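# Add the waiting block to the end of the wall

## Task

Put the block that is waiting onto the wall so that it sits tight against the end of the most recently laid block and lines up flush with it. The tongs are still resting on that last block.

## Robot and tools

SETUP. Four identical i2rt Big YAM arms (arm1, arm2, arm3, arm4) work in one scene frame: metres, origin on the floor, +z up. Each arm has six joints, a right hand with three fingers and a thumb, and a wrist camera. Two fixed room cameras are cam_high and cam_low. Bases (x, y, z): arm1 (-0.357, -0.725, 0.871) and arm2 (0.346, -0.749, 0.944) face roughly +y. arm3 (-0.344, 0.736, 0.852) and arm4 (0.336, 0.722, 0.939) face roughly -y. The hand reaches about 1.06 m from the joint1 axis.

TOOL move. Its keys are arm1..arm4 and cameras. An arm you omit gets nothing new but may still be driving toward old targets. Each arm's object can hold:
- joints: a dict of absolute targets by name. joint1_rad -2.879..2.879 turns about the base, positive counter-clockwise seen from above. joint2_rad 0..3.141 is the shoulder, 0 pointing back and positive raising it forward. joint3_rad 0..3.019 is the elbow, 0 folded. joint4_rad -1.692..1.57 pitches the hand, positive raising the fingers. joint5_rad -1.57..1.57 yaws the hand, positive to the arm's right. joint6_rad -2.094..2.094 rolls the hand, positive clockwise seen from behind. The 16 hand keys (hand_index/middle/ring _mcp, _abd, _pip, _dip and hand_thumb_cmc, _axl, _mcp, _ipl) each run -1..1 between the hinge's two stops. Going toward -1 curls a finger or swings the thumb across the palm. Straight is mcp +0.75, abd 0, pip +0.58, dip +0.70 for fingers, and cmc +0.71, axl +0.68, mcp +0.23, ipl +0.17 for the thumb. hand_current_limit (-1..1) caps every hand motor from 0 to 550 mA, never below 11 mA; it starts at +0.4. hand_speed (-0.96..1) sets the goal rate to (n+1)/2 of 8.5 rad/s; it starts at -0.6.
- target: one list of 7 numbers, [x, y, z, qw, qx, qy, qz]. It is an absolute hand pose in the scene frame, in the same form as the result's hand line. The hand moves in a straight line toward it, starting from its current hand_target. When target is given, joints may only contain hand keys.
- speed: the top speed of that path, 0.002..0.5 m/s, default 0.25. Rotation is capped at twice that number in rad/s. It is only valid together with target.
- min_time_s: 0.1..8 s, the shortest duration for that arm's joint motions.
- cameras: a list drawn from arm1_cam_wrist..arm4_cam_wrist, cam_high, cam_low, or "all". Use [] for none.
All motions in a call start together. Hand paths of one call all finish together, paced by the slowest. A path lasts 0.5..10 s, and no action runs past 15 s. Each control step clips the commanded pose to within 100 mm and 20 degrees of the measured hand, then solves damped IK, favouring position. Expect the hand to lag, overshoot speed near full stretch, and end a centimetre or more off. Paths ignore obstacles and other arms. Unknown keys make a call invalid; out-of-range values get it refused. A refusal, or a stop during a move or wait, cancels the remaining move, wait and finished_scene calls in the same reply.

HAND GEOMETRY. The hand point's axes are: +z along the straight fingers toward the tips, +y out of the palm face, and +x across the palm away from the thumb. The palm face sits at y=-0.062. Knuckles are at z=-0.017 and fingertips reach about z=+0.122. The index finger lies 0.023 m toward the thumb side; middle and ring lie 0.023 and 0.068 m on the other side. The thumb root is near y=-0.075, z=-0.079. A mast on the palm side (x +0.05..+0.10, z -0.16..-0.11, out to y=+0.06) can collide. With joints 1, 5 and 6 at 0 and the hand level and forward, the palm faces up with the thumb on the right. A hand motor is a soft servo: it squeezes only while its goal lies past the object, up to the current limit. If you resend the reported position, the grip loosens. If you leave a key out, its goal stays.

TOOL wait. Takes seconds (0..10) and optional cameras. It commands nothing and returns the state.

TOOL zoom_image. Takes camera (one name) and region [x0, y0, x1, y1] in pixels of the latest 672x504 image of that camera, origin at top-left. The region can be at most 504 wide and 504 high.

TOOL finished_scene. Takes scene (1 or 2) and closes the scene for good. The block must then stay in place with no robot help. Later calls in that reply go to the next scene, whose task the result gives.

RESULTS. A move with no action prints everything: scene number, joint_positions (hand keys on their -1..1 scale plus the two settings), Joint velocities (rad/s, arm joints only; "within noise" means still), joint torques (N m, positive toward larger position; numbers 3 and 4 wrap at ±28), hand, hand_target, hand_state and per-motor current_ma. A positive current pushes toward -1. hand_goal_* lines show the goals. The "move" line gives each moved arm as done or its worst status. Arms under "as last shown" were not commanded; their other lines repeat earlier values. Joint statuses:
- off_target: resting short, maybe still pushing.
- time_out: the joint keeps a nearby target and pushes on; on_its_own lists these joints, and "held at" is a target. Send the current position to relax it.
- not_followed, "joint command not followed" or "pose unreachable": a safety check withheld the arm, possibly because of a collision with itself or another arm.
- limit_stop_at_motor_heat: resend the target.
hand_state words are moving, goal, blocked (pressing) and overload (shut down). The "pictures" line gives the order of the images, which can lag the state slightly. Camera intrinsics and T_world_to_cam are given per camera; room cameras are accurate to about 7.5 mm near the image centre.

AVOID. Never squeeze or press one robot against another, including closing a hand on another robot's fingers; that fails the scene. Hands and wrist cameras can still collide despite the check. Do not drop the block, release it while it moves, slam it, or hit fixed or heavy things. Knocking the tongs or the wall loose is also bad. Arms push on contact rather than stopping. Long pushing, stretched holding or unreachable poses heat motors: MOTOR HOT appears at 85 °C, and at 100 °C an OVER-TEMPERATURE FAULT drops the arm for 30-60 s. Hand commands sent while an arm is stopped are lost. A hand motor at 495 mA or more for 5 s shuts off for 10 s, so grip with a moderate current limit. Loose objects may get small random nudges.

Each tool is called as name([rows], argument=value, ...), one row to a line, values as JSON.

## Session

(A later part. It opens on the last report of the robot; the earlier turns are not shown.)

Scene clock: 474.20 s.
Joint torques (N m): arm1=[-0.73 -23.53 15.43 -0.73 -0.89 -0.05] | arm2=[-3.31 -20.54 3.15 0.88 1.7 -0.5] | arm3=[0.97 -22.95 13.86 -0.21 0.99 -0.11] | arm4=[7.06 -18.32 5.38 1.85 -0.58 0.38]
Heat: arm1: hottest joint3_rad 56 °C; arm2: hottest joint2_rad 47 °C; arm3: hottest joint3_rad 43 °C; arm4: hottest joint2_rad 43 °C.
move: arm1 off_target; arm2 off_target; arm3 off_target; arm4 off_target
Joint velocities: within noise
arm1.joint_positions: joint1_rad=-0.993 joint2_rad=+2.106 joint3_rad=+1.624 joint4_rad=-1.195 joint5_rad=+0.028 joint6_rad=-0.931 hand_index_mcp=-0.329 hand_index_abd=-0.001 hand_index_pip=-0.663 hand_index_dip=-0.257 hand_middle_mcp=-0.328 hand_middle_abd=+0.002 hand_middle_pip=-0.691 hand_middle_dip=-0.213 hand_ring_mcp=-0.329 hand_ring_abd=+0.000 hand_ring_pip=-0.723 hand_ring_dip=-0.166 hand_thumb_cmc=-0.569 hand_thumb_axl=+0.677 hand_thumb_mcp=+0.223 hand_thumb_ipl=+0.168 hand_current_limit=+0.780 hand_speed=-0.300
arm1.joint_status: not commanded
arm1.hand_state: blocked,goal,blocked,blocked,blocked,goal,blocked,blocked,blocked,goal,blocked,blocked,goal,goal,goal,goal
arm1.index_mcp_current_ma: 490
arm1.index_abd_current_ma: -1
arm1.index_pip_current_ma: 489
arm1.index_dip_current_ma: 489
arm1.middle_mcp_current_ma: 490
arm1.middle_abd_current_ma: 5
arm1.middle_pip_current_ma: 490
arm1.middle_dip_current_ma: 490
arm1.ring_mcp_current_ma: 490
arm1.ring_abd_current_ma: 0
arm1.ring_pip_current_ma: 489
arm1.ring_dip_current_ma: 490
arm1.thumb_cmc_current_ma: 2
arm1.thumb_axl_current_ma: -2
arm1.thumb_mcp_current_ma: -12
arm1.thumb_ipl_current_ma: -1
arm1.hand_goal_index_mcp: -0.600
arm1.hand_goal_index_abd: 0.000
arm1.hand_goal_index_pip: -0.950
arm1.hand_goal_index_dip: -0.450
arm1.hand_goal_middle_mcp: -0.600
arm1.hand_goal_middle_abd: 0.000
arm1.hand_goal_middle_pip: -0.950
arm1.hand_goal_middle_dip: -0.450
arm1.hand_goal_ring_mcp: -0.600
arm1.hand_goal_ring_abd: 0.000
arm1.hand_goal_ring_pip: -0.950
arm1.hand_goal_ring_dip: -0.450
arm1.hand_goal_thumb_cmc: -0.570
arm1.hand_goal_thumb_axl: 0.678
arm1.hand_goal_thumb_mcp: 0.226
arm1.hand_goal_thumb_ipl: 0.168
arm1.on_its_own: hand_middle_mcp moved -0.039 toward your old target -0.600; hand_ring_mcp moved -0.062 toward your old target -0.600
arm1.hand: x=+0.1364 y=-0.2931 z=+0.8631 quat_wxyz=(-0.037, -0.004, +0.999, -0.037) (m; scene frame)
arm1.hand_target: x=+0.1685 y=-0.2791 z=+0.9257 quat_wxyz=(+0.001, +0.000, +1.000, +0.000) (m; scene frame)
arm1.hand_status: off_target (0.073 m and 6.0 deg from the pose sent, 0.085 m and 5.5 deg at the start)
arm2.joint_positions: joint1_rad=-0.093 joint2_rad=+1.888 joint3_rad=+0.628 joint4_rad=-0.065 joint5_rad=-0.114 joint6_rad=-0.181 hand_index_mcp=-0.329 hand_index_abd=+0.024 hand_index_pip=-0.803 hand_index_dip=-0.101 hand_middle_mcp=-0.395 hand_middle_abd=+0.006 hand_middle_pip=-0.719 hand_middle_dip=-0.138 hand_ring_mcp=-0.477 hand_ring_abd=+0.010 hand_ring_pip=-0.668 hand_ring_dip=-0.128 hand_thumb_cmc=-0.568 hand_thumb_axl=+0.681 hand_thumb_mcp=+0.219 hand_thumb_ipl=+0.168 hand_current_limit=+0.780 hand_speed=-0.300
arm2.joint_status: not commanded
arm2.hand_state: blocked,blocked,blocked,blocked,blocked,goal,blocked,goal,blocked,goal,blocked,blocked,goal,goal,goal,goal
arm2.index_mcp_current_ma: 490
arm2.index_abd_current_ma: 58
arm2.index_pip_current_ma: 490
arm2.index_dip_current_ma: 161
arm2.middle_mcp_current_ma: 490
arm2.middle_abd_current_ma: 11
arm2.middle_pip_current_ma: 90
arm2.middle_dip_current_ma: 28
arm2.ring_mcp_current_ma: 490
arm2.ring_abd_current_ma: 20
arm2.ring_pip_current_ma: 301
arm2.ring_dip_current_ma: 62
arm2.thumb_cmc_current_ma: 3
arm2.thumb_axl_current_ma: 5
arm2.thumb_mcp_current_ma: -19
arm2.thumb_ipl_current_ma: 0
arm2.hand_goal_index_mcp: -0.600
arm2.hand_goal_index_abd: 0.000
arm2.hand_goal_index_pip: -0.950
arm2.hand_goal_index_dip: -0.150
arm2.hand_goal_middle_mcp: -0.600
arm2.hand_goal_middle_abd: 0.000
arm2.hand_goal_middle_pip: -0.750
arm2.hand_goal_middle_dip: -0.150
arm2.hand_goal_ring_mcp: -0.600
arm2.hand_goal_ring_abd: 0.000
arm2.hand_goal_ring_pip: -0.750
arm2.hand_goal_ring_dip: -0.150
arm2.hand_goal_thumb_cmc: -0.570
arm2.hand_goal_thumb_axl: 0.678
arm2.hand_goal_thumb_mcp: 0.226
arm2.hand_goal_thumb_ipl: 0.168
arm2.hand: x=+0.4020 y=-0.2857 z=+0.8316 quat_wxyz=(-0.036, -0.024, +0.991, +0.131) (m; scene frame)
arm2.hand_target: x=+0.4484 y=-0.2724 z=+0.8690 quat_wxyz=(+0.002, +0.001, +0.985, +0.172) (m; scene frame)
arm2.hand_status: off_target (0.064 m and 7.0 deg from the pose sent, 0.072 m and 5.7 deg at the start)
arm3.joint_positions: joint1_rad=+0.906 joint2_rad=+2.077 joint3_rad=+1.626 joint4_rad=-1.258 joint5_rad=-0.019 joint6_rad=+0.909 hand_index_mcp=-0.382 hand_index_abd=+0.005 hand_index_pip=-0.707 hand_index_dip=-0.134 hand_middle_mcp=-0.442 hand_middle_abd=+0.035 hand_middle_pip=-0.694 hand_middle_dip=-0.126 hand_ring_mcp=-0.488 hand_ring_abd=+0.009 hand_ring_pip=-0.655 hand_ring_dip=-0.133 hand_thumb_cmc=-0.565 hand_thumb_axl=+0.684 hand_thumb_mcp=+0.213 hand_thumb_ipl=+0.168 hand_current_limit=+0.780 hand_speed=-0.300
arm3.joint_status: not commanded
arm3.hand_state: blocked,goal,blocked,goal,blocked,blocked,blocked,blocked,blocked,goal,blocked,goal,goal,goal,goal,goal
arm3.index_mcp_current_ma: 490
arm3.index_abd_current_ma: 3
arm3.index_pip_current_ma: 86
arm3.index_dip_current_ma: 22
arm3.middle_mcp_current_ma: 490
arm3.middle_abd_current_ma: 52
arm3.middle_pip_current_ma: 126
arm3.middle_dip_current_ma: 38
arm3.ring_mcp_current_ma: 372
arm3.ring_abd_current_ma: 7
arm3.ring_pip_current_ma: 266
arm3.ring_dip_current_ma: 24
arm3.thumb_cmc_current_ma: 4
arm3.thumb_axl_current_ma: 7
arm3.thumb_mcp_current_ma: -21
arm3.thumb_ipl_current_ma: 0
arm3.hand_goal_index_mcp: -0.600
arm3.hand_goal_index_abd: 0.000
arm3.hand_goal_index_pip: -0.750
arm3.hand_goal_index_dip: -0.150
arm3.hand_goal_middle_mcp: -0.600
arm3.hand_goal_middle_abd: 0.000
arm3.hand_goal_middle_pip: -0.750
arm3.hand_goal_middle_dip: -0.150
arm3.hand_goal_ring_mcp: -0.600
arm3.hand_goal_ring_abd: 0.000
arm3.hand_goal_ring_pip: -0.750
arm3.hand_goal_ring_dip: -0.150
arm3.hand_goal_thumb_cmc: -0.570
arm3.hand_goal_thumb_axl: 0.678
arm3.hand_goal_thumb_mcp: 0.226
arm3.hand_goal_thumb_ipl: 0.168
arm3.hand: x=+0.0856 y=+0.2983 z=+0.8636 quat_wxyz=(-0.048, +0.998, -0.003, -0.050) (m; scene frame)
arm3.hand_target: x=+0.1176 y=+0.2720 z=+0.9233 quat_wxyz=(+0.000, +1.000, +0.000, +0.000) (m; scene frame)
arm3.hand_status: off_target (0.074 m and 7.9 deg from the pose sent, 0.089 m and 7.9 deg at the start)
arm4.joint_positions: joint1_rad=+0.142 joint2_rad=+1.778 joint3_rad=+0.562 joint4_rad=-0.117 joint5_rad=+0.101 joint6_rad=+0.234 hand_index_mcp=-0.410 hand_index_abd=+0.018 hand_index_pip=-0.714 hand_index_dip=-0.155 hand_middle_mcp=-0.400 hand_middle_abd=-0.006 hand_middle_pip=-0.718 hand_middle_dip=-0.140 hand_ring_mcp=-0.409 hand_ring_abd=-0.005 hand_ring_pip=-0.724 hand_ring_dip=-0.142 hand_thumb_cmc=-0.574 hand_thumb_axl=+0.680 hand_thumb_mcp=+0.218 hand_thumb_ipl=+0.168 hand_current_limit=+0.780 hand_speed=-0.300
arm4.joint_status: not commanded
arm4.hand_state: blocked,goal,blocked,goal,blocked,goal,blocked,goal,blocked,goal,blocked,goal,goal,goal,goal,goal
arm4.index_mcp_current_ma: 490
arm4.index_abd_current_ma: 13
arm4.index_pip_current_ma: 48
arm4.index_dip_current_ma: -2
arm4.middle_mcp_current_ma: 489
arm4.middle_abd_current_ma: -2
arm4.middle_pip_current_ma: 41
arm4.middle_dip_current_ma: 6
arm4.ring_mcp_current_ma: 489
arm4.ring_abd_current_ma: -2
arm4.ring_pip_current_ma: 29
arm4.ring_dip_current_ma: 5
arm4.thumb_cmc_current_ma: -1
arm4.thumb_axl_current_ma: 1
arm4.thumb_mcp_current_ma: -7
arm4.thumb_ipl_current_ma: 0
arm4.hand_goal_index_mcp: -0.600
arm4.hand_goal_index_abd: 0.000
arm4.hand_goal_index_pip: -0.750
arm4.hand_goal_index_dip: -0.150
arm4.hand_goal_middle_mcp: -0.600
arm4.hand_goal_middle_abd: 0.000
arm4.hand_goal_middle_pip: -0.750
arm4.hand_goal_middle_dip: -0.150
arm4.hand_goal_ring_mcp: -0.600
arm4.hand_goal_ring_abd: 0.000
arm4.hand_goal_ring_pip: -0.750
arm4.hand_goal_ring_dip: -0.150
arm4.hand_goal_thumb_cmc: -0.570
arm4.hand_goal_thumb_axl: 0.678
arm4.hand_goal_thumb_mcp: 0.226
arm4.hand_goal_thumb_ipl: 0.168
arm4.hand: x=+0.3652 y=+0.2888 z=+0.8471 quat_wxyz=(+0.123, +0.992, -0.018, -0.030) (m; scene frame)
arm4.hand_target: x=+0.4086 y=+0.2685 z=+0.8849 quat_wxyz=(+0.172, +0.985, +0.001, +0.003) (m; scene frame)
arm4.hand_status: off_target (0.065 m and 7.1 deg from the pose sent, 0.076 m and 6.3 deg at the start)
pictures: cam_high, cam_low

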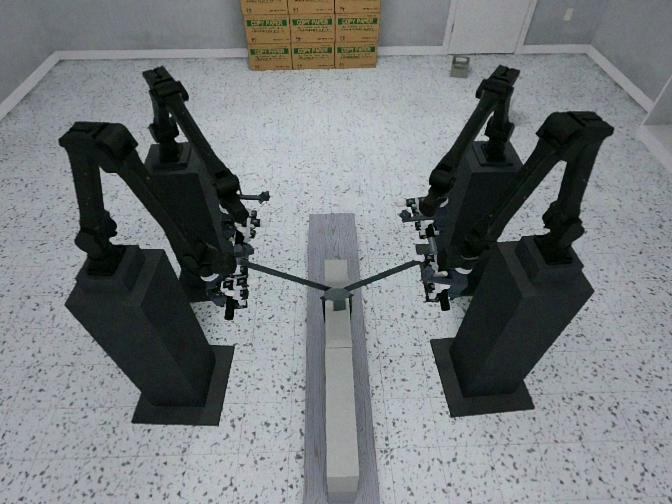

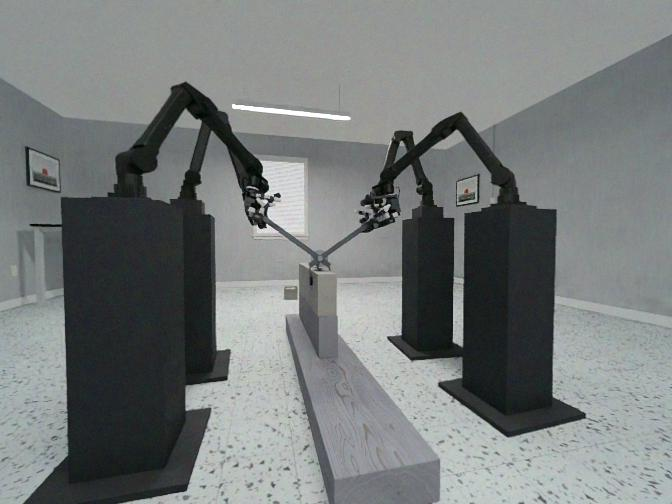

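move(arm1={"target": [0.155, -0.286, 0.940, 0, 0, 1, 0], "speed": 0.04}, arm2={"target": [0.425, -0.271, 0.885, 0, 0, 0.985, 0.1736], "speed": 0.04}, arm3={"target": [0.105, 0.258, 0.936, 0, 1, 0, 0], "speed": 0.04}, arm4={"target": [0.385, 0.267, 0.900, 0.1736, 0.985, 0, 0], "speed": 0.04}, cameras=["cam_high","cam_low"])

zoom_image(camera="cam_high", region=[310, 255, 370, 355])

zoom_image(camera="cam_low", region=[296, 262, 341, 322])

Scene clock: 491.50 s.
Joint torques (N m): arm1=[-0.5 -27.99 10.66 -0.7 -0.92 -0.03] | arm2=[0.79 -22.95 2.22 0.21 2.09 -0.02] | arm3=[-1.26 -25.82 12.9 -0.62 1.13 -0.31] | arm4=[1.9 -21.42 4.26 1.1 -1.03 -0.1]
Heat: arm1: hottest joint3_rad 56 °C; arm2: hottest joint2_rad 47 °C; arm3: hottest joint3_rad 46 °C; arm4: hottest joint2_rad 42 °C.
move: arm1 off_target; arm2 off_target; arm3 off_target; arm4 off_target
Joint velocities: within noise
arm1.joint_positions: joint1_rad=-0.993 joint2_rad=+2.105 joint3_rad=+1.624 joint4_rad=-1.197 joint5_rad=+0.028 joint6_rad=-0.931 hand_index_mcp=-0.337 hand_index_abd=-0.001 hand_index_pip=-0.663 hand_index_dip=-0.260 hand_middle_mcp=-0.332 hand_middle_abd=+0.004 hand_middle_pip=-0.691 hand_middle_dip=-0.215 hand_ring_mcp=-0.331 hand_ring_abd=+0.002 hand_ring_pip=-0.723 hand_ring_dip=-0.167 hand_thumb_cmc=-0.569 hand_thumb_axl=+0.677 hand_thumb_mcp=+0.223 hand_thumb_ipl=+0.168 hand_current_limit=+0.780 hand_speed=-0.300
arm1.joint_status: not commanded
arm1.hand_state: blocked,goal,blocked,blocked,blocked,goal,blocked,blocked,blocked,goal,blocked,blocked,goal,goal,goal,goal
arm1.index_mcp_current_ma: 490
arm1.index_abd_current_ma: -1
arm1.index_pip_current_ma: 489
arm1.index_dip_current_ma: 490
arm1.middle_mcp_current_ma: 489
arm1.middle_abd_current_ma: 9
arm1.middle_pip_current_ma: 490
arm1.middle_dip_current_ma: 490
arm1.ring_mcp_current_ma: 490
arm1.ring_abd_current_ma: 5
arm1.ring_pip_current_ma: 490
arm1.ring_dip_current_ma: 490
arm1.thumb_cmc_current_ma: 2
arm1.thumb_axl_current_ma: -2
arm1.thumb_mcp_current_ma: -12
arm1.thumb_ipl_current_ma: -1
arm1.hand_goal_index_mcp: -0.600
arm1.hand_goal_index_abd: 0.000
arm1.hand_goal_index_pip: -0.950
arm1.hand_goal_index_dip: -0.450
arm1.hand_goal_middle_mcp: -0.600
arm1.hand_goal_middle_abd: 0.000
arm1.hand_goal_middle_pip: -0.950
arm1.hand_goal_middle_dip: -0.450
arm1.hand_goal_ring_mcp: -0.600
arm1.hand_goal_ring_abd: 0.000
arm1.hand_goal_ring_pip: -0.950
arm1.hand_goal_ring_dip: -0.450
arm1.hand_goal_thumb_cmc: -0.570
arm1.hand_goal_thumb_axl: 0.678
arm1.hand_goal_thumb_mcp: 0.226
arm1.hand_goal_thumb_ipl: 0.168
arm1.hand: x=+0.1361 y=-0.2933 z=+0.8635 quat_wxyz=(-0.037, -0.004, +0.999, -0.037) (m; scene frame)
arm1.hand_target: x=+0.1531 y=-0.2872 z=+0.9374 quat_wxyz=(+0.000, +0.000, +1.000, +0.000) (m; scene frame)
arm1.hand_status: off_target (0.079 m and 6.0 deg from the pose sent, 0.079 m and 6.0 deg at the start)
arm2.joint_positions: joint1_rad=-0.085 joint2_rad=+1.885 joint3_rad=+0.628 joint4_rad=-0.067 joint5_rad=-0.108 joint6_rad=-0.162 hand_index_mcp=-0.329 hand_index_abd=+0.024 hand_index_pip=-0.803 hand_index_dip=-0.101 hand_middle_mcp=-0.395 hand_middle_abd=+0.006 hand_middle_pip=-0.719 hand_middle_dip=-0.136 hand_ring_mcp=-0.477 hand_ring_abd=+0.009 hand_ring_pip=-0.668 hand_ring_dip=-0.128 hand_thumb_cmc=-0.568 hand_thumb_axl=+0.681 hand_thumb_mcp=+0.219 hand_thumb_ipl=+0.168 hand_current_limit=+0.780 hand_speed=-0.300
arm2.joint_status: not commanded
arm2.hand_state: blocked,blocked,blocked,blocked,blocked,goal,blocked,goal,blocked,goal,blocked,blocked,goal,goal,goal,goal
arm2.index_mcp_current_ma: 490
arm2.index_abd_current_ma: 57
arm2.index_pip_current_ma: 489
arm2.index_dip_current_ma: 161
arm2.middle_mcp_current_ma: 490
arm2.middle_abd_current_ma: 10
arm2.middle_pip_current_ma: 90
arm2.middle_dip_current_ma: 35
arm2.ring_mcp_current_ma: 490
arm2.ring_abd_current_ma: 18
arm2.ring_pip_current_ma: 301
arm2.ring_dip_current_ma: 62
arm2.thumb_cmc_current_ma: 3
arm2.thumb_axl_current_ma: 5
arm2.thumb_mcp_current_ma: -19
arm2.thumb_ipl_current_ma: 0
arm2.hand_goal_index_mcp: -0.600
arm2.hand_goal_index_abd: 0.000
arm2.hand_goal_index_pip: -0.950
arm2.hand_goal_index_dip: -0.150
arm2.hand_goal_middle_mcp: -0.600
arm2.hand_goal_middle_abd: 0.000
arm2.hand_goal_middle_pip: -0.750
arm2.hand_goal_middle_dip: -0.150
arm2.hand_goal_ring_mcp: -0.600
arm2.hand_goal_ring_abd: 0.000
arm2.hand_goal_ring_pip: -0.750
arm2.hand_goal_ring_dip: -0.150
arm2.hand_goal_thumb_cmc: -0.570
arm2.hand_goal_thumb_axl: 0.678
arm2.hand_goal_thumb_mcp: 0.226
arm2.hand_goal_thumb_ipl: 0.168
arm2.hand: x=+0.4010 y=-0.2855 z=+0.8322 quat_wxyz=(-0.034, -0.018, +0.991, +0.130) (m; scene frame)
arm2.hand_target: x=+0.4241 y=-0.2707 z=+0.8802 quat_wxyz=(-0.001, +0.001, +0.985, +0.174) (m; scene frame)
arm2.hand_status: off_target (0.060 m and 6.7 deg from the pose sent, 0.060 m and 7.0 deg at the start)
arm3.joint_positions: joint1_rad=+0.901 joint2_rad=+2.077 joint3_rad=+1.626 joint4_rad=-1.267 joint5_rad=-0.018 joint6_rad=+0.903 hand_index_mcp=-0.382 hand_index_abd=+0.005 hand_index_pip=-0.706 hand_index_dip=-0.134 hand_middle_mcp=-0.445 hand_middle_abd=+0.035 hand_middle_pip=-0.694 hand_middle_dip=-0.126 hand_ring_mcp=-0.488 hand_ring_abd=+0.007 hand_ring_pip=-0.655 hand_ring_dip=-0.133 hand_thumb_cmc=-0.565 hand_thumb_axl=+0.684 hand_thumb_mcp=+0.213 hand_thumb_ipl=+0.168 hand_current_limit=+0.780 hand_speed=-0.300
arm3.joint_status: not commanded
arm3.hand_state: blocked,goal,blocked,goal,blocked,blocked,blocked,blocked,blocked,goal,blocked,goal,goal,goal,goal,goal
arm3.index_mcp_current_ma: 489
arm3.index_abd_current_ma: 3
arm3.index_pip_current_ma: 87
arm3.index_dip_current_ma: 22
arm3.middle_mcp_current_ma: 490
arm3.middle_abd_current_ma: 52
arm3.middle_pip_current_ma: 126
arm3.middle_dip_current_ma: 38
arm3.ring_mcp_current_ma: 372
arm3.ring_abd_current_ma: 5
arm3.ring_pip_current_ma: 266
arm3.ring_dip_current_ma: 24
arm3.thumb_cmc_current_ma: 4
arm3.thumb_axl_current_ma: 7
arm3.thumb_mcp_current_ma: -21
arm3.thumb_ipl_current_ma: 0
arm3.hand_goal_index_mcp: -0.600
arm3.hand_goal_index_abd: 0.000
arm3.hand_goal_index_pip: -0.750
arm3.hand_goal_index_dip: -0.150
arm3.hand_goal_middle_mcp: -0.600
arm3.hand_goal_middle_abd: 0.000
arm3.hand_goal_middle_pip: -0.750
arm3.hand_goal_middle_dip: -0.150
arm3.hand_goal_ring_mcp: -0.600
arm3.hand_goal_ring_abd: 0.000
arm3.hand_goal_ring_pip: -0.750
arm3.hand_goal_ring_dip: -0.150
arm3.hand_goal_thumb_cmc: -0.570
arm3.hand_goal_thumb_axl: 0.678
arm3.hand_goal_thumb_mcp: 0.226
arm3.hand_goal_thumb_ipl: 0.168
arm3.hand: x=+0.0822 y=+0.2973 z=+0.8636 quat_wxyz=(-0.050, +0.997, -0.003, -0.053) (m; scene frame)
arm3.hand_target: x=+0.1000 y=+0.2624 z=+0.9372 quat_wxyz=(+0.002, +1.000, -0.001, -0.001) (m; scene frame)
arm3.hand_status: off_target (0.086 m and 8.4 deg from the pose sent, 0.085 m and 7.9 deg at the start)
arm4.joint_positions: joint1_rad=+0.130 joint2_rad=+1.773 joint3_rad=+0.562 joint4_rad=-0.122 joint5_rad=+0.093 joint6_rad=+0.215 hand_index_mcp=-0.410 hand_index_abd=+0.018 hand_index_pip=-0.714 hand_index_dip=-0.153 hand_middle_mcp=-0.400 hand_middle_abd=-0.006 hand_middle_pip=-0.718 hand_middle_dip=-0.140 hand_ring_mcp=-0.409 hand_ring_abd=-0.005 hand_ring_pip=-0.724 hand_ring_dip=-0.142 hand_thumb_cmc=-0.574 hand_thumb_axl=+0.680 hand_thumb_mcp=+0.218 hand_thumb_ipl=+0.168 hand_current_limit=+0.780 hand_speed=-0.300
arm4.joint_status: not commanded
arm4.hand_state: blocked,goal,blocked,goal,blocked,goal,blocked,goal,blocked,goal,blocked,goal,goal,goal,goal,goal
arm4.index_mcp_current_ma: 490
arm4.index_abd_current_ma: 13
arm4.index_pip_current_ma: 48
arm4.index_dip_current_ma: -1
arm4.middle_mcp_current_ma: 489
arm4.middle_abd_current_ma: -2
arm4.middle_pip_current_ma: 40
arm4.middle_dip_current_ma: 6
arm4.ring_mcp_current_ma: 489
arm4.ring_abd_current_ma: -2
arm4.ring_pip_current_ma: 29
arm4.ring_dip_current_ma: 5
arm4.thumb_cmc_current_ma: -1
arm4.thumb_axl_current_ma: 1
arm4.thumb_mcp_current_ma: -7
arm4.thumb_ipl_current_ma: 0
arm4.hand_goal_index_mcp: -0.600
arm4.hand_goal_index_abd: 0.000
arm4.hand_goal_index_pip: -0.750
arm4.hand_goal_index_dip: -0.150
arm4.hand_goal_middle_mcp: -0.600
arm4.hand_goal_middle_abd: 0.000
arm4.hand_goal_middle_pip: -0.750
arm4.hand_goal_middle_dip: -0.150
arm4.hand_goal_ring_mcp: -0.600
arm4.hand_goal_ring_abd: 0.000
arm4.hand_goal_ring_pip: -0.750
arm4.hand_goal_ring_dip: -0.150
arm4.hand_goal_thumb_cmc: -0.570
arm4.hand_goal_thumb_axl: 0.678
arm4.hand_goal_thumb_mcp: 0.226
arm4.hand_goal_thumb_ipl: 0.168
arm4.hand: x=+0.3626 y=+0.2883 z=+0.8478 quat_wxyz=(+0.121, +0.992, -0.014, -0.028) (m; scene frame)
arm4.hand_target: x=+0.3838 y=+0.2670 z=+0.8955 quat_wxyz=(+0.174, +0.985, +0.001, +0.000) (m; scene frame)
arm4.hand_status: off_target (0.061 m and 7.1 deg from the pose sent, 0.061 m and 7.1 deg at the start)
pictures: cam_high, cam_low

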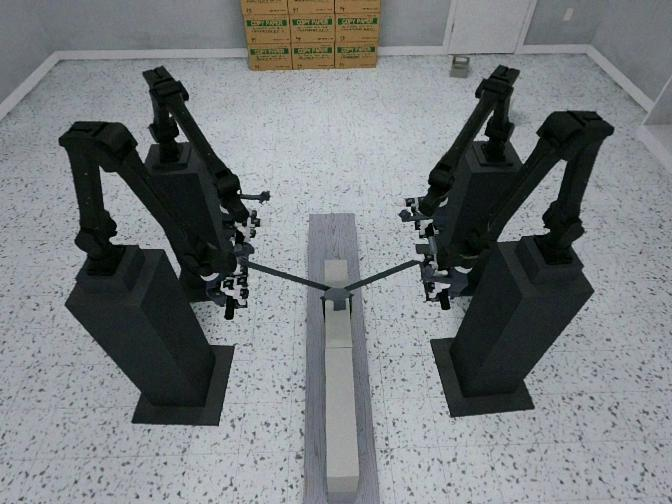

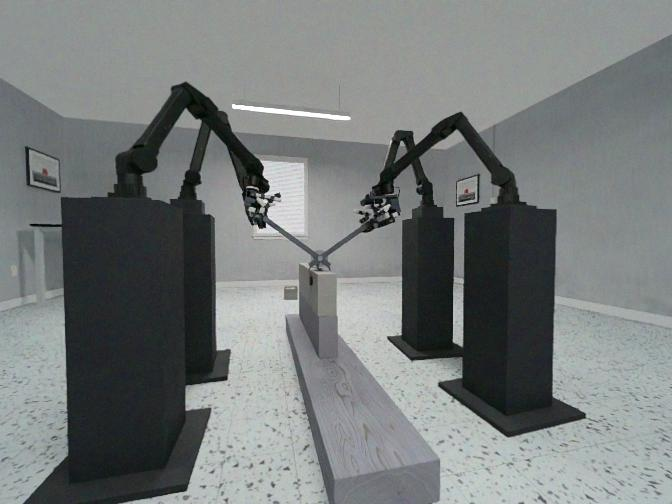

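Scaled by 5.040 from the camera's 672x504 image, which has a finer 960x720 frame.

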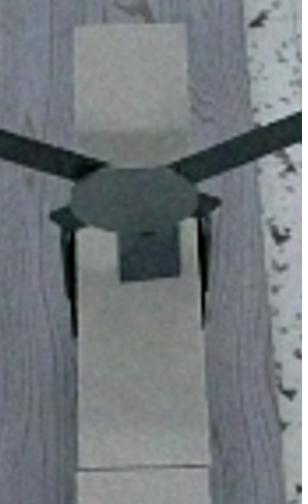

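Scaled by 8.400 from the camera's 672x504 image, which has a finer 960x720 frame.

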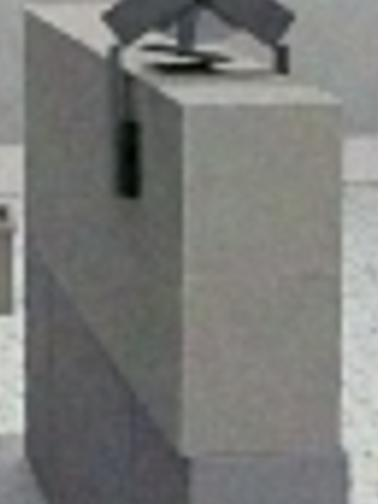

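move(arm1={"target": [0.150, -0.300, 0.940, 0, 0, 1, 0], "speed": 0.04}, arm2={"target": [0.420, -0.268, 0.885, 0, 0, 0.985, 0.1736], "speed": 0.04}, arm3={"target": [0.100, 0.244, 0.936, 0, 1, 0, 0], "speed": 0.04}, arm4={"target": [0.380, 0.270, 0.900, 0.1736, 0.985, 0, 0], "speed": 0.04}, cameras=["cam_high","cam_low"])

zoom_image(camera="cam_high", region=[310, 255, 370, 355])

zoom_image(camera="cam_low", region=[296, 262, 341, 322])

Scene clock: 498.67 s.
Joint torques (N m): arm1=[-1.2 -29.39 8.32 -0.55 -0.86 -0.14] | arm2=[1.08 -23.36 2.77 0.14 1.86 0.04] | arm3=[-2.67 -24.76 13.89 -0.7 1.22 -0.41] | arm4=[1.55 -21.71 3.48 1.32 -1.02 -0.1]
Heat: arm1: hottest joint3_rad 55 °C; arm2: hottest joint2_rad 46 °C; arm3: hottest joint3_rad 46 °C; arm4: hottest joint2_rad 42 °C.
move: arm1 off_target; arm2 off_target; arm3 off_target; arm4 off_target
Joint velocities: within noise
arm1.joint_positions: joint1_rad=-0.997 joint2_rad=+2.096 joint3_rad=+1.605 joint4_rad=-1.180 joint5_rad=+0.028 joint6_rad=-0.933 hand_index_mcp=-0.337 hand_index_abd=-0.001 hand_index_pip=-0.663 hand_index_dip=-0.260 hand_middle_mcp=-0.332 hand_middle_abd=+0.004 hand_middle_pip=-0.691 hand_middle_dip=-0.215 hand_ring_mcp=-0.331 hand_ring_abd=+0.002 hand_ring_pip=-0.723 hand_ring_dip=-0.167 hand_thumb_cmc=-0.569 hand_thumb_axl=+0.677 hand_thumb_mcp=+0.223 hand_thumb_ipl=+0.168 hand_current_limit=+0.780 hand_speed=-0.300
arm1.joint_status: not commanded
arm1.hand_state: blocked,goal,blocked,blocked,blocked,goal,blocked,blocked,blocked,goal,blocked,blocked,goal,goal,goal,goal
arm1.index_mcp_current_ma: 490
arm1.index_abd_current_ma: -1
arm1.index_pip_current_ma: 490
arm1.index_dip_current_ma: 490
arm1.middle_mcp_current_ma: 490
arm1.middle_abd_current_ma: 9
arm1.middle_pip_current_ma: 489
arm1.middle_dip_current_ma: 490
arm1.ring_mcp_current_ma: 489
arm1.ring_abd_current_ma: 5
arm1.ring_pip_current_ma: 490
arm1.ring_dip_current_ma: 490
arm1.thumb_cmc_current_ma: 2
arm1.thumb_axl_current_ma: -2
arm1.thumb_mcp_current_ma: -12
arm1.thumb_ipl_current_ma: -1
arm1.hand_goal_index_mcp: -0.600
arm1.hand_goal_index_abd: 0.000
arm1.hand_goal_index_pip: -0.950
arm1.hand_goal_index_dip: -0.450
arm1.hand_goal_middle_mcp: -0.600
arm1.hand_goal_middle_abd: 0.000
arm1.hand_goal_middle_pip: -0.950
arm1.hand_goal_middle_dip: -0.450
arm1.hand_goal_ring_mcp: -0.600
arm1.hand_goal_ring_abd: 0.000
arm1.hand_goal_ring_pip: -0.950
arm1.hand_goal_ring_dip: -0.450
arm1.hand_goal_thumb_cmc: -0.570
arm1.hand_goal_thumb_axl: 0.678
arm1.hand_goal_thumb_mcp: 0.226
arm1.hand_goal_thumb_ipl: 0.168
arm1.hand: x=+0.1355 y=-0.2970 z=+0.8622 quat_wxyz=(-0.035, -0.002, +0.999, -0.035) (m; scene frame)
arm1.hand_target: x=+0.1488 y=-0.2999 z=+0.9359 quat_wxyz=(+0.001, +0.000, +1.000, -0.001) (m; scene frame)
arm1.hand_status: off_target (0.079 m and 5.7 deg from the pose sent, 0.078 m and 6.0 deg at the start)
arm2.joint_positions: joint1_rad=-0.077 joint2_rad=+1.885 joint3_rad=+0.627 joint4_rad=-0.071 joint5_rad=-0.097 joint6_rad=-0.152 hand_index_mcp=-0.329 hand_index_abd=+0.022 hand_index_pip=-0.803 hand_index_dip=-0.101 hand_middle_mcp=-0.403 hand_middle_abd=+0.003 hand_middle_pip=-0.719 hand_middle_dip=-0.135 hand_ring_mcp=-0.477 hand_ring_abd=+0.009 hand_ring_pip=-0.668 hand_ring_dip=-0.128 hand_thumb_cmc=-0.568 hand_thumb_axl=+0.681 hand_thumb_mcp=+0.219 hand_thumb_ipl=+0.168 hand_current_limit=+0.780 hand_speed=-0.300
arm2.joint_status: not commanded
arm2.hand_state: blocked,blocked,blocked,blocked,blocked,goal,blocked,goal,blocked,goal,blocked,blocked,goal,goal,goal,goal
arm2.index_mcp_current_ma: 489
arm2.index_abd_current_ma: 50
arm2.index_pip_current_ma: 489
arm2.index_dip_current_ma: 161
arm2.middle_mcp_current_ma: 490
arm2.middle_abd_current_ma: 5
arm2.middle_pip_current_ma: 90
arm2.middle_dip_current_ma: 39
arm2.ring_mcp_current_ma: 490
arm2.ring_abd_current_ma: 16
arm2.ring_pip_current_ma: 301
arm2.ring_dip_current_ma: 62
arm2.thumb_cmc_current_ma: 3
arm2.thumb_axl_current_ma: 5
arm2.thumb_mcp_current_ma: -19
arm2.thumb_ipl_current_ma: 0
arm2.hand_goal_index_mcp: -0.600
arm2.hand_goal_index_abd: 0.000
arm2.hand_goal_index_pip: -0.950
arm2.hand_goal_index_dip: -0.150
arm2.hand_goal_middle_mcp: -0.600
arm2.hand_goal_middle_abd: 0.000
arm2.hand_goal_middle_pip: -0.750
arm2.hand_goal_middle_dip: -0.150
arm2.hand_goal_ring_mcp: -0.600
arm2.hand_goal_ring_abd: 0.000
arm2.hand_goal_ring_pip: -0.750
arm2.hand_goal_ring_dip: -0.150
arm2.hand_goal_thumb_cmc: -0.570
arm2.hand_goal_thumb_axl: 0.678
arm2.hand_goal_thumb_mcp: 0.226
arm2.hand_goal_thumb_ipl: 0.168
arm2.hand: x=+0.3996 y=-0.2874 z=+0.8310 quat_wxyz=(-0.031, -0.016, +0.991, +0.126) (m; scene frame)
arm2.hand_target: x=+0.4192 y=-0.2680 z=+0.8808 quat_wxyz=(-0.001, +0.001, +0.985, +0.174) (m; scene frame)
arm2.hand_status: off_target (0.061 m and 6.8 deg from the pose sent, 0.059 m and 6.7 deg at the start)
arm3.joint_positions: joint1_rad=+0.894 joint2_rad=+2.076 joint3_rad=+1.631 joint4_rad=-1.273 joint5_rad=-0.018 joint6_rad=+0.892 hand_index_mcp=-0.382 hand_index_abd=+0.005 hand_index_pip=-0.706 hand_index_dip=-0.134 hand_middle_mcp=-0.445 hand_middle_abd=+0.035 hand_middle_pip=-0.694 hand_middle_dip=-0.126 hand_ring_mcp=-0.488 hand_ring_abd=+0.007 hand_ring_pip=-0.655 hand_ring_dip=-0.133 hand_thumb_cmc=-0.565 hand_thumb_axl=+0.684 hand_thumb_mcp=+0.213 hand_thumb_ipl=+0.168 hand_current_limit=+0.780 hand_speed=-0.300
arm3.joint_status: not commanded
arm3.hand_state: blocked,goal,blocked,goal,blocked,blocked,blocked,blocked,blocked,goal,blocked,goal,goal,goal,goal,goal
arm3.index_mcp_current_ma: 489
arm3.index_abd_current_ma: 3
arm3.index_pip_current_ma: 87
arm3.index_dip_current_ma: 21
arm3.middle_mcp_current_ma: 490
arm3.middle_abd_current_ma: 52
arm3.middle_pip_current_ma: 126
arm3.middle_dip_current_ma: 38
arm3.ring_mcp_current_ma: 372
arm3.ring_abd_current_ma: 5
arm3.ring_pip_current_ma: 266
arm3.ring_dip_current_ma: 24
arm3.thumb_cmc_current_ma: 4
arm3.thumb_axl_current_ma: 7
arm3.thumb_mcp_current_ma: -21
arm3.thumb_ipl_current_ma: 0
arm3.hand_goal_index_mcp: -0.600
arm3.hand_goal_index_abd: 0.000
arm3.hand_goal_index_pip: -0.750
arm3.hand_goal_index_dip: -0.150
arm3.hand_goal_middle_mcp: -0.600
arm3.hand_goal_middle_abd: 0.000
arm3.hand_goal_middle_pip: -0.750
arm3.hand_goal_middle_dip: -0.150
arm3.hand_goal_ring_mcp: -0.600
arm3.hand_goal_ring_abd: 0.000
arm3.hand_goal_ring_pip: -0.750
arm3.hand_goal_ring_dip: -0.150
arm3.hand_goal_thumb_cmc: -0.570
arm3.hand_goal_thumb_axl: 0.678
arm3.hand_goal_thumb_mcp: 0.226
arm3.hand_goal_thumb_ipl: 0.168
arm3.hand: x=+0.0807 y=+0.2936 z=+0.8658 quat_wxyz=(-0.051, +0.997, -0.001, -0.052) (m; scene frame)
arm3.hand_target: x=+0.0940 y=+0.2491 z=+0.9379 quat_wxyz=(+0.002, +1.000, -0.001, -0.002) (m; scene frame)
arm3.hand_status: off_target (0.088 m and 8.4 deg from the pose sent, 0.092 m and 8.4 deg at the start)
arm4.joint_positions: joint1_rad=+0.122 joint2_rad=+1.767 joint3_rad=+0.561 joint4_rad=-0.122 joint5_rad=+0.089 joint6_rad=+0.205 hand_index_mcp=-0.410 hand_index_abd=+0.016 hand_index_pip=-0.712 hand_index_dip=-0.156 hand_middle_mcp=-0.400 hand_middle_abd=-0.006 hand_middle_pip=-0.718 hand_middle_dip=-0.140 hand_ring_mcp=-0.409 hand_ring_abd=-0.005 hand_ring_pip=-0.724 hand_ring_dip=-0.142 hand_thumb_cmc=-0.574 hand_thumb_axl=+0.681 hand_thumb_mcp=+0.218 hand_thumb_ipl=+0.168 hand_current_limit=+0.780 hand_speed=-0.300
arm4.joint_status: not commanded
arm4.hand_state: blocked,goal,blocked,goal,blocked,goal,blocked,goal,blocked,goal,blocked,goal,goal,goal,goal,goal
arm4.index_mcp_current_ma: 490
arm4.index_abd_current_ma: 11
arm4.index_pip_current_ma: 53
arm4.index_dip_current_ma: -3
arm4.middle_mcp_current_ma: 490
arm4.middle_abd_current_ma: -2
arm4.middle_pip_current_ma: 40
arm4.middle_dip_current_ma: 6
arm4.ring_mcp_current_ma: 489
arm4.ring_abd_current_ma: -2
arm4.ring_pip_current_ma: 29
arm4.ring_dip_current_ma: 5
arm4.thumb_cmc_current_ma: -2
arm4.thumb_axl_current_ma: 1
arm4.thumb_mcp_current_ma: -7
arm4.thumb_ipl_current_ma: 0
arm4.hand_goal_index_mcp: -0.600
arm4.hand_goal_index_abd: 0.000
arm4.hand_goal_index_pip: -0.750
arm4.hand_goal_index_dip: -0.150
arm4.hand_goal_middle_mcp: -0.600
arm4.hand_goal_middle_abd: 0.000
arm4.hand_goal_middle_pip: -0.750
arm4.hand_goal_middle_dip: -0.150
arm4.hand_goal_ring_mcp: -0.600
arm4.hand_goal_ring_abd: 0.000
arm4.hand_goal_ring_pip: -0.750
arm4.hand_goal_ring_dip: -0.150
arm4.hand_goal_thumb_cmc: -0.570
arm4.hand_goal_thumb_axl: 0.678
arm4.hand_goal_thumb_mcp: 0.226
arm4.hand_goal_thumb_ipl: 0.168
arm4.hand: x=+0.3611 y=+0.2870 z=+0.8499 quat_wxyz=(+0.123, +0.992, -0.013, -0.027) (m; scene frame)
arm4.hand_target: x=+0.3788 y=+0.2696 z=+0.8954 quat_wxyz=(+0.174, +0.985, +0.001, +0.000) (m; scene frame)
arm4.hand_status: off_target (0.056 m and 6.7 deg from the pose sent, 0.058 m and 7.0 deg at the start)
pictures: cam_high, cam_low

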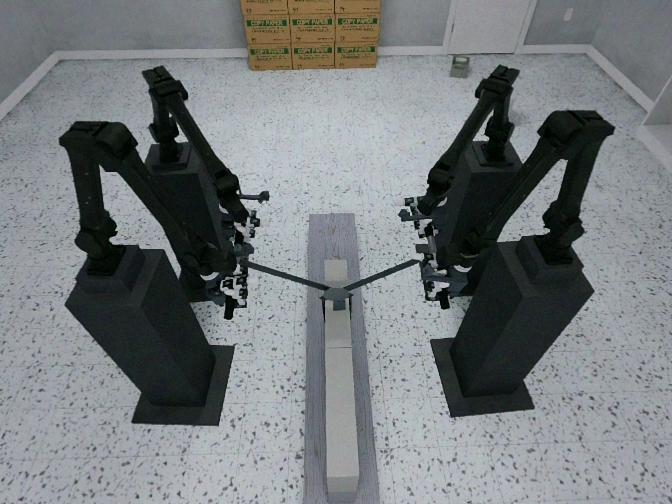

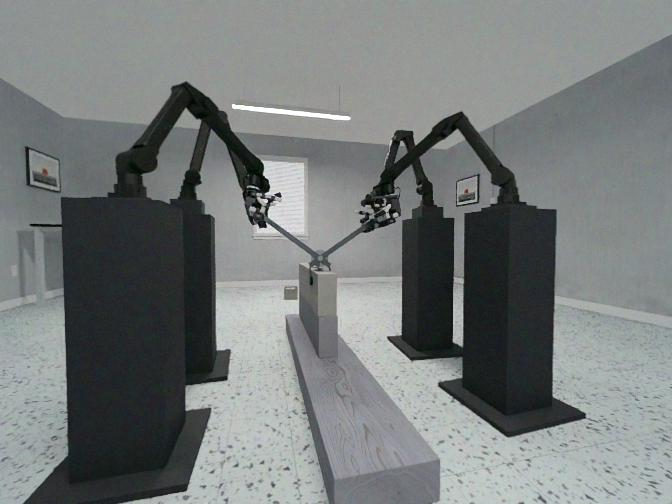

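Scaled by 5.040 from the camera's 672x504 image, which has a finer 960x720 frame.

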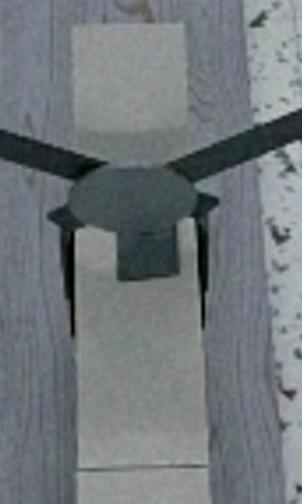

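Scaled by 8.400 from the camera's 672x504 image, which has a finer 960x720 frame.

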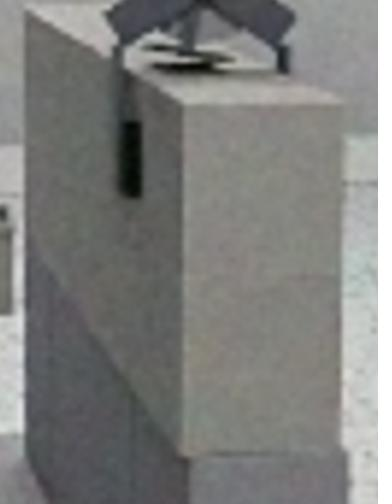

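move(arm1={"target": [0.145, -0.302, 0.880, 0, 0, 1, 0], "speed": 0.05}, arm2={"target": [0.410, -0.290, 0.850, 0, 0, 0.985, 0.1736], "speed": 0.05}, arm3={"target": [0.092, 0.288, 0.880, 0, 1, 0, 0], "speed": 0.05}, arm4={"target": [0.371, 0.285, 0.868, 0.1736, 0.985, 0, 0], "speed": 0.05}, cameras=["cam_high","cam_low"])

zoom_image(camera="cam_high", region=[310, 255, 370, 355])

zoom_image(camera="cam_low", region=[296, 242, 341, 322])

Scene clock: 507.97 s.
Joint torques (N m): arm1=[-1.32 -23.24 7.31 0.75 -0.33 -0.05] | arm2=[1.32 -17.03 0.8 1.31 1.1 0.16] | arm3=[0.67 -21.3 7.94 0.91 0.41 -0.11] | arm4=[1.14 -14.39 2.54 2.7 -0.68 -0.1]
Heat: arm1: hottest joint3_rad 53 °C; arm2: hottest joint2_rad 45 °C; arm3: hottest joint3_rad 46 °C; arm4: hottest joint2_rad 42 °C.
move: arm1 off_target; arm2 off_target; arm3 off_target; arm4 off_target
Joint velocities: within noise
arm1.joint_positions: joint1_rad=-0.994 joint2_rad=+2.083 joint3_rad=+1.537 joint4_rad=-1.075 joint5_rad=+0.015 joint6_rad=-0.940 hand_index_mcp=-0.408 hand_index_abd=-0.001 hand_index_pip=-0.663 hand_index_dip=-0.300 hand_middle_mcp=-0.399 hand_middle_abd=+0.005 hand_middle_pip=-0.691 hand_middle_dip=-0.252 hand_ring_mcp=-0.391 hand_ring_abd=+0.002 hand_ring_pip=-0.723 hand_ring_dip=-0.198 hand_thumb_cmc=-0.569 hand_thumb_axl=+0.677 hand_thumb_mcp=+0.223 hand_thumb_ipl=+0.168 hand_current_limit=+0.780 hand_speed=-0.300
arm1.joint_status: not commanded
arm1.hand_state: blocked,goal,blocked,blocked,blocked,goal,blocked,blocked,blocked,goal,blocked,blocked,goal,goal,goal,goal
arm1.index_mcp_current_ma: 490
arm1.index_abd_current_ma: -1
arm1.index_pip_current_ma: 490
arm1.index_dip_current_ma: 489
arm1.middle_mcp_current_ma: 489
arm1.middle_abd_current_ma: 12
arm1.middle_pip_current_ma: 489
arm1.middle_dip_current_ma: 490
arm1.ring_mcp_current_ma: 490
arm1.ring_abd_current_ma: 5
arm1.ring_pip_current_ma: 489
arm1.ring_dip_current_ma: 489
arm1.thumb_cmc_current_ma: 2
arm1.thumb_axl_current_ma: -2
arm1.thumb_mcp_current_ma: -12
arm1.thumb_ipl_current_ma: -1
arm1.hand_goal_index_mcp: -0.600
arm1.hand_goal_index_abd: 0.000
arm1.hand_goal_index_pip: -0.950
arm1.hand_goal_index_dip: -0.450
arm1.hand_goal_middle_mcp: -0.600
arm1.hand_goal_middle_abd: 0.000
arm1.hand_goal_middle_pip: -0.950
arm1.hand_goal_middle_dip: -0.450
arm1.hand_goal_ring_mcp: -0.600
arm1.hand_goal_ring_abd: 0.000
arm1.hand_goal_ring_pip: -0.950
arm1.hand_goal_ring_dip: -0.450
arm1.hand_goal_thumb_cmc: -0.570
arm1.hand_goal_thumb_axl: 0.678
arm1.hand_goal_thumb_mcp: 0.226
arm1.hand_goal_thumb_ipl: 0.168
arm1.on_its_own: hand_index_mcp moved -0.070 toward your old target -0.600; hand_index_dip moved -0.039 toward your old target -0.450; hand_middle_mcp moved -0.066 toward your old target -0.600; hand_middle_dip moved -0.038 toward your old target -0.450; hand_ring_mcp moved -0.060 toward your old target -0.600; hand_ring_dip moved -0.031 toward your old target -0.450
arm1.hand: x=+0.1309 y=-0.2942 z=+0.8507 quat_wxyz=(-0.019, -0.007, +1.000, -0.015) (m; scene frame)
arm1.hand_target: x=+0.1446 y=-0.3019 z=+0.8794 quat_wxyz=(+0.000, +0.000, +1.000, +0.000) (m; scene frame)
arm1.hand_status: off_target (0.033 m and 2.8 deg from the pose sent, 0.021 m and 5.7 deg at the start)
arm2.joint_positions: joint1_rad=-0.054 joint2_rad=+1.893 joint3_rad=+0.588 joint4_rad=+0.047 joint5_rad=-0.072 joint6_rad=-0.142 hand_index_mcp=-0.329 hand_index_abd=+0.021 hand_index_pip=-0.803 hand_index_dip=-0.105 hand_middle_mcp=-0.404 hand_middle_abd=+0.010 hand_middle_pip=-0.716 hand_middle_dip=-0.137 hand_ring_mcp=-0.477 hand_ring_abd=+0.008 hand_ring_pip=-0.668 hand_ring_dip=-0.128 hand_thumb_cmc=-0.568 hand_thumb_axl=+0.681 hand_thumb_mcp=+0.219 hand_thumb_ipl=+0.168 hand_current_limit=+0.780 hand_speed=-0.300
arm2.joint_status: not commanded
arm2.hand_state: blocked,blocked,blocked,blocked,blocked,goal,blocked,goal,blocked,goal,blocked,blocked,goal,goal,goal,goal
arm2.index_mcp_current_ma: 490
arm2.index_abd_current_ma: 49
arm2.index_pip_current_ma: 489
arm2.index_dip_current_ma: 146
arm2.middle_mcp_current_ma: 490
arm2.middle_abd_current_ma: 21
arm2.middle_pip_current_ma: 102
arm2.middle_dip_current_ma: 32
arm2.ring_mcp_current_ma: 489
arm2.ring_abd_current_ma: 16
arm2.ring_pip_current_ma: 301
arm2.ring_dip_current_ma: 62
arm2.thumb_cmc_current_ma: 3
arm2.thumb_axl_current_ma: 5
arm2.thumb_mcp_current_ma: -19
arm2.thumb_ipl_current_ma: 0
arm2.hand_goal_index_mcp: -0.600
arm2.hand_goal_index_abd: 0.000
arm2.hand_goal_index_pip: -0.950
arm2.hand_goal_index_dip: -0.150
arm2.hand_goal_middle_mcp: -0.600
arm2.hand_goal_middle_abd: 0.000
arm2.hand_goal_middle_pip: -0.750
arm2.hand_goal_middle_dip: -0.150
arm2.hand_goal_ring_mcp: -0.600
arm2.hand_goal_ring_abd: 0.000
arm2.hand_goal_ring_pip: -0.750
arm2.hand_goal_ring_dip: -0.150
arm2.hand_goal_thumb_cmc: -0.570
arm2.hand_goal_thumb_axl: 0.678
arm2.hand_goal_thumb_mcp: 0.226
arm2.hand_goal_thumb_ipl: 0.168
arm2.hand: x=+0.3941 y=-0.2856 z=+0.8353 quat_wxyz=(-0.016, -0.023, +0.987, +0.159) (m; scene frame)
arm2.hand_target: x=+0.4096 y=-0.2899 z=+0.8490 quat_wxyz=(+0.000, +0.000, +0.985, +0.173) (m; scene frame)
arm2.hand_status: off_target (0.022 m and 3.6 deg from the pose sent, 0.022 m and 6.8 deg at the start)
arm3.joint_positions: joint1_rad=+0.904 joint2_rad=+2.036 joint3_rad=+1.529 joint4_rad=-1.142 joint5_rad=-0.006 joint6_rad=+0.902 hand_index_mcp=-0.385 hand_index_abd=+0.003 hand_index_pip=-0.705 hand_index_dip=-0.133 hand_middle_mcp=-0.449 hand_middle_abd=+0.029 hand_middle_pip=-0.694 hand_middle_dip=-0.127 hand_ring_mcp=-0.488 hand_ring_abd=+0.006 hand_ring_pip=-0.655 hand_ring_dip=-0.133 hand_thumb_cmc=-0.565 hand_thumb_axl=+0.687 hand_thumb_mcp=+0.211 hand_thumb_ipl=+0.168 hand_current_limit=+0.780 hand_speed=-0.300
arm3.joint_status: not commanded
arm3.hand_state: blocked,goal,blocked,goal,blocked,blocked,blocked,blocked,blocked,goal,blocked,goal,goal,goal,goal,goal
arm3.index_mcp_current_ma: 490
arm3.index_abd_current_ma: 2
arm3.index_pip_current_ma: 91
arm3.index_dip_current_ma: 23
arm3.middle_mcp_current_ma: 490
arm3.middle_abd_current_ma: 40
arm3.middle_pip_current_ma: 126
arm3.middle_dip_current_ma: 36
arm3.ring_mcp_current_ma: 372
arm3.ring_abd_current_ma: 4
arm3.ring_pip_current_ma: 266
arm3.ring_dip_current_ma: 24
arm3.thumb_cmc_current_ma: 4
arm3.thumb_axl_current_ma: 12
arm3.thumb_mcp_current_ma: -28
arm3.thumb_ipl_current_ma: 0
arm3.hand_goal_index_mcp: -0.600
arm3.hand_goal_index_abd: 0.000
arm3.hand_goal_index_pip: -0.750
arm3.hand_goal_index_dip: -0.150
arm3.hand_goal_middle_mcp: -0.600
arm3.hand_goal_middle_abd: 0.000
arm3.hand_goal_middle_pip: -0.750
arm3.hand_goal_middle_dip: -0.150
arm3.hand_goal_ring_mcp: -0.600
arm3.hand_goal_ring_abd: 0.000
arm3.hand_goal_ring_pip: -0.750
arm3.hand_goal_ring_dip: -0.150
arm3.hand_goal_thumb_cmc: -0.570
arm3.hand_goal_thumb_axl: 0.678
arm3.hand_goal_thumb_mcp: 0.226
arm3.hand_goal_thumb_ipl: 0.168
arm3.hand: x=+0.0786 y=+0.2999 z=+0.8561 quat_wxyz=(-0.024, +0.999, +0.000, -0.030) (m; scene frame)
arm3.hand_target: x=+0.0914 y=+0.2885 z=+0.8804 quat_wxyz=(+0.000, +1.000, +0.000, +0.000) (m; scene frame)
arm3.hand_status: off_target (0.030 m and 4.4 deg from the pose sent, 0.019 m and 8.4 deg at the start)
arm4.joint_positions: joint1_rad=+0.108 joint2_rad=+1.769 joint3_rad=+0.519 joint4_rad=-0.020 joint5_rad=+0.075 joint6_rad=+0.193 hand_index_mcp=-0.410 hand_index_abd=+0.016 hand_index_pip=-0.705 hand_index_dip=-0.163 hand_middle_mcp=-0.401 hand_middle_abd=-0.003 hand_middle_pip=-0.715 hand_middle_dip=-0.140 hand_ring_mcp=-0.409 hand_ring_abd=-0.004 hand_ring_pip=-0.724 hand_ring_dip=-0.142 hand_thumb_cmc=-0.574 hand_thumb_axl=+0.681 hand_thumb_mcp=+0.218 hand_thumb_ipl=+0.168 hand_current_limit=+0.780 hand_speed=-0.300
arm4.joint_status: not commanded
arm4.hand_state: blocked,goal,blocked,goal,blocked,goal,blocked,goal,blocked,goal,blocked,goal,goal,goal,goal,goal
arm4.index_mcp_current_ma: 489
arm4.index_abd_current_ma: 11
arm4.index_pip_current_ma: 68
arm4.index_dip_current_ma: -10
arm4.middle_mcp_current_ma: 490
arm4.middle_abd_current_ma: -1
arm4.middle_pip_current_ma: 47
arm4.middle_dip_current_ma: 6
arm4.ring_mcp_current_ma: 489
arm4.ring_abd_current_ma: -1
arm4.ring_pip_current_ma: 29
arm4.ring_dip_current_ma: 5
arm4.thumb_cmc_current_ma: -2
arm4.thumb_axl_current_ma: 1
arm4.thumb_mcp_current_ma: -6
arm4.thumb_ipl_current_ma: 0
arm4.hand_goal_index_mcp: -0.600
arm4.hand_goal_index_abd: 0.000
arm4.hand_goal_index_pip: -0.750
arm4.hand_goal_index_dip: -0.150
arm4.hand_goal_middle_mcp: -0.600
arm4.hand_goal_middle_abd: 0.000
arm4.hand_goal_middle_pip: -0.750
arm4.hand_goal_middle_dip: -0.150
arm4.hand_goal_ring_mcp: -0.600
arm4.hand_goal_ring_abd: 0.000
arm4.hand_goal_ring_pip: -0.750
arm4.hand_goal_ring_dip: -0.150
arm4.hand_goal_thumb_cmc: -0.570
arm4.hand_goal_thumb_axl: 0.678
arm4.hand_goal_thumb_mcp: 0.226
arm4.hand_goal_thumb_ipl: 0.168
arm4.hand: x=+0.3580 y=+0.2892 z=+0.8517 quat_wxyz=(+0.150, +0.988, -0.014, -0.016) (m; scene frame)
arm4.hand_target: x=+0.3707 y=+0.2850 z=+0.8673 quat_wxyz=(+0.173, +0.985, +0.000, +0.000) (m; scene frame)
arm4.hand_status: off_target (0.021 m and 3.6 deg from the pose sent, 0.021 m and 6.7 deg at the start)
pictures: cam_high, cam_low

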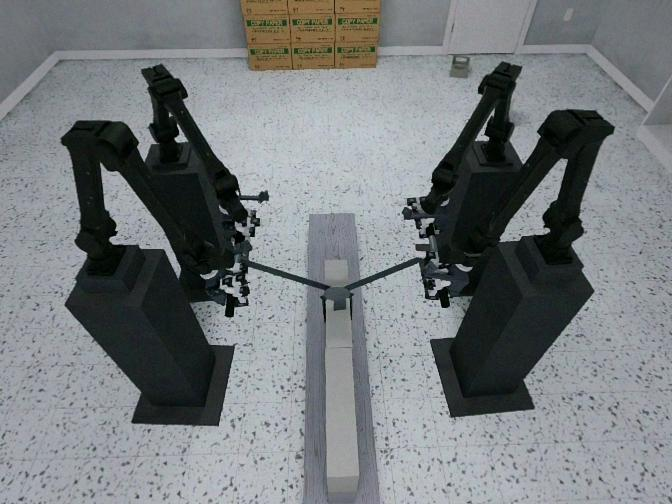

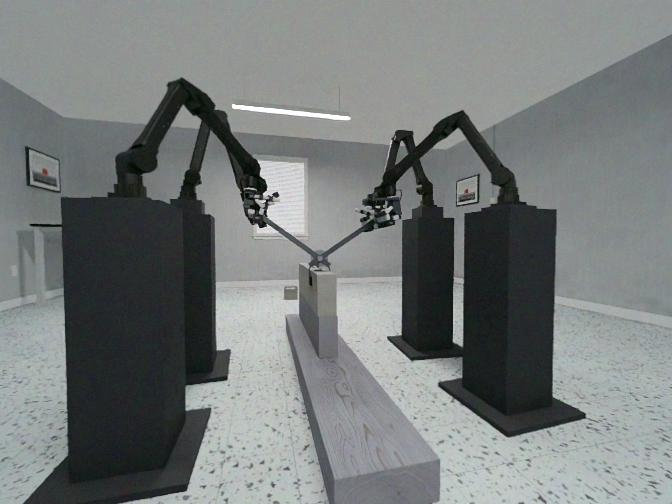

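Scaled by 5.040 from the camera's 672x504 image, which has a finer 960x720 frame.

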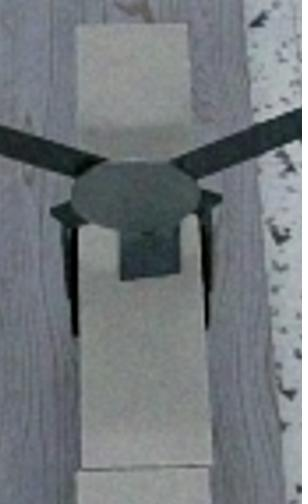

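Scaled by 6.300 from the camera's 672x504 image, which has a finer 960x720 frame.

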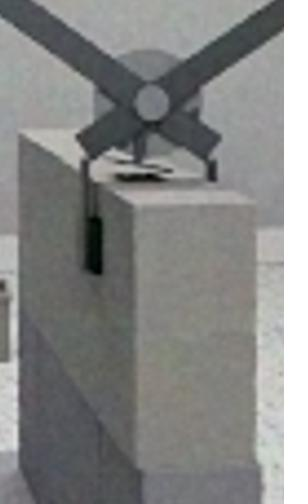

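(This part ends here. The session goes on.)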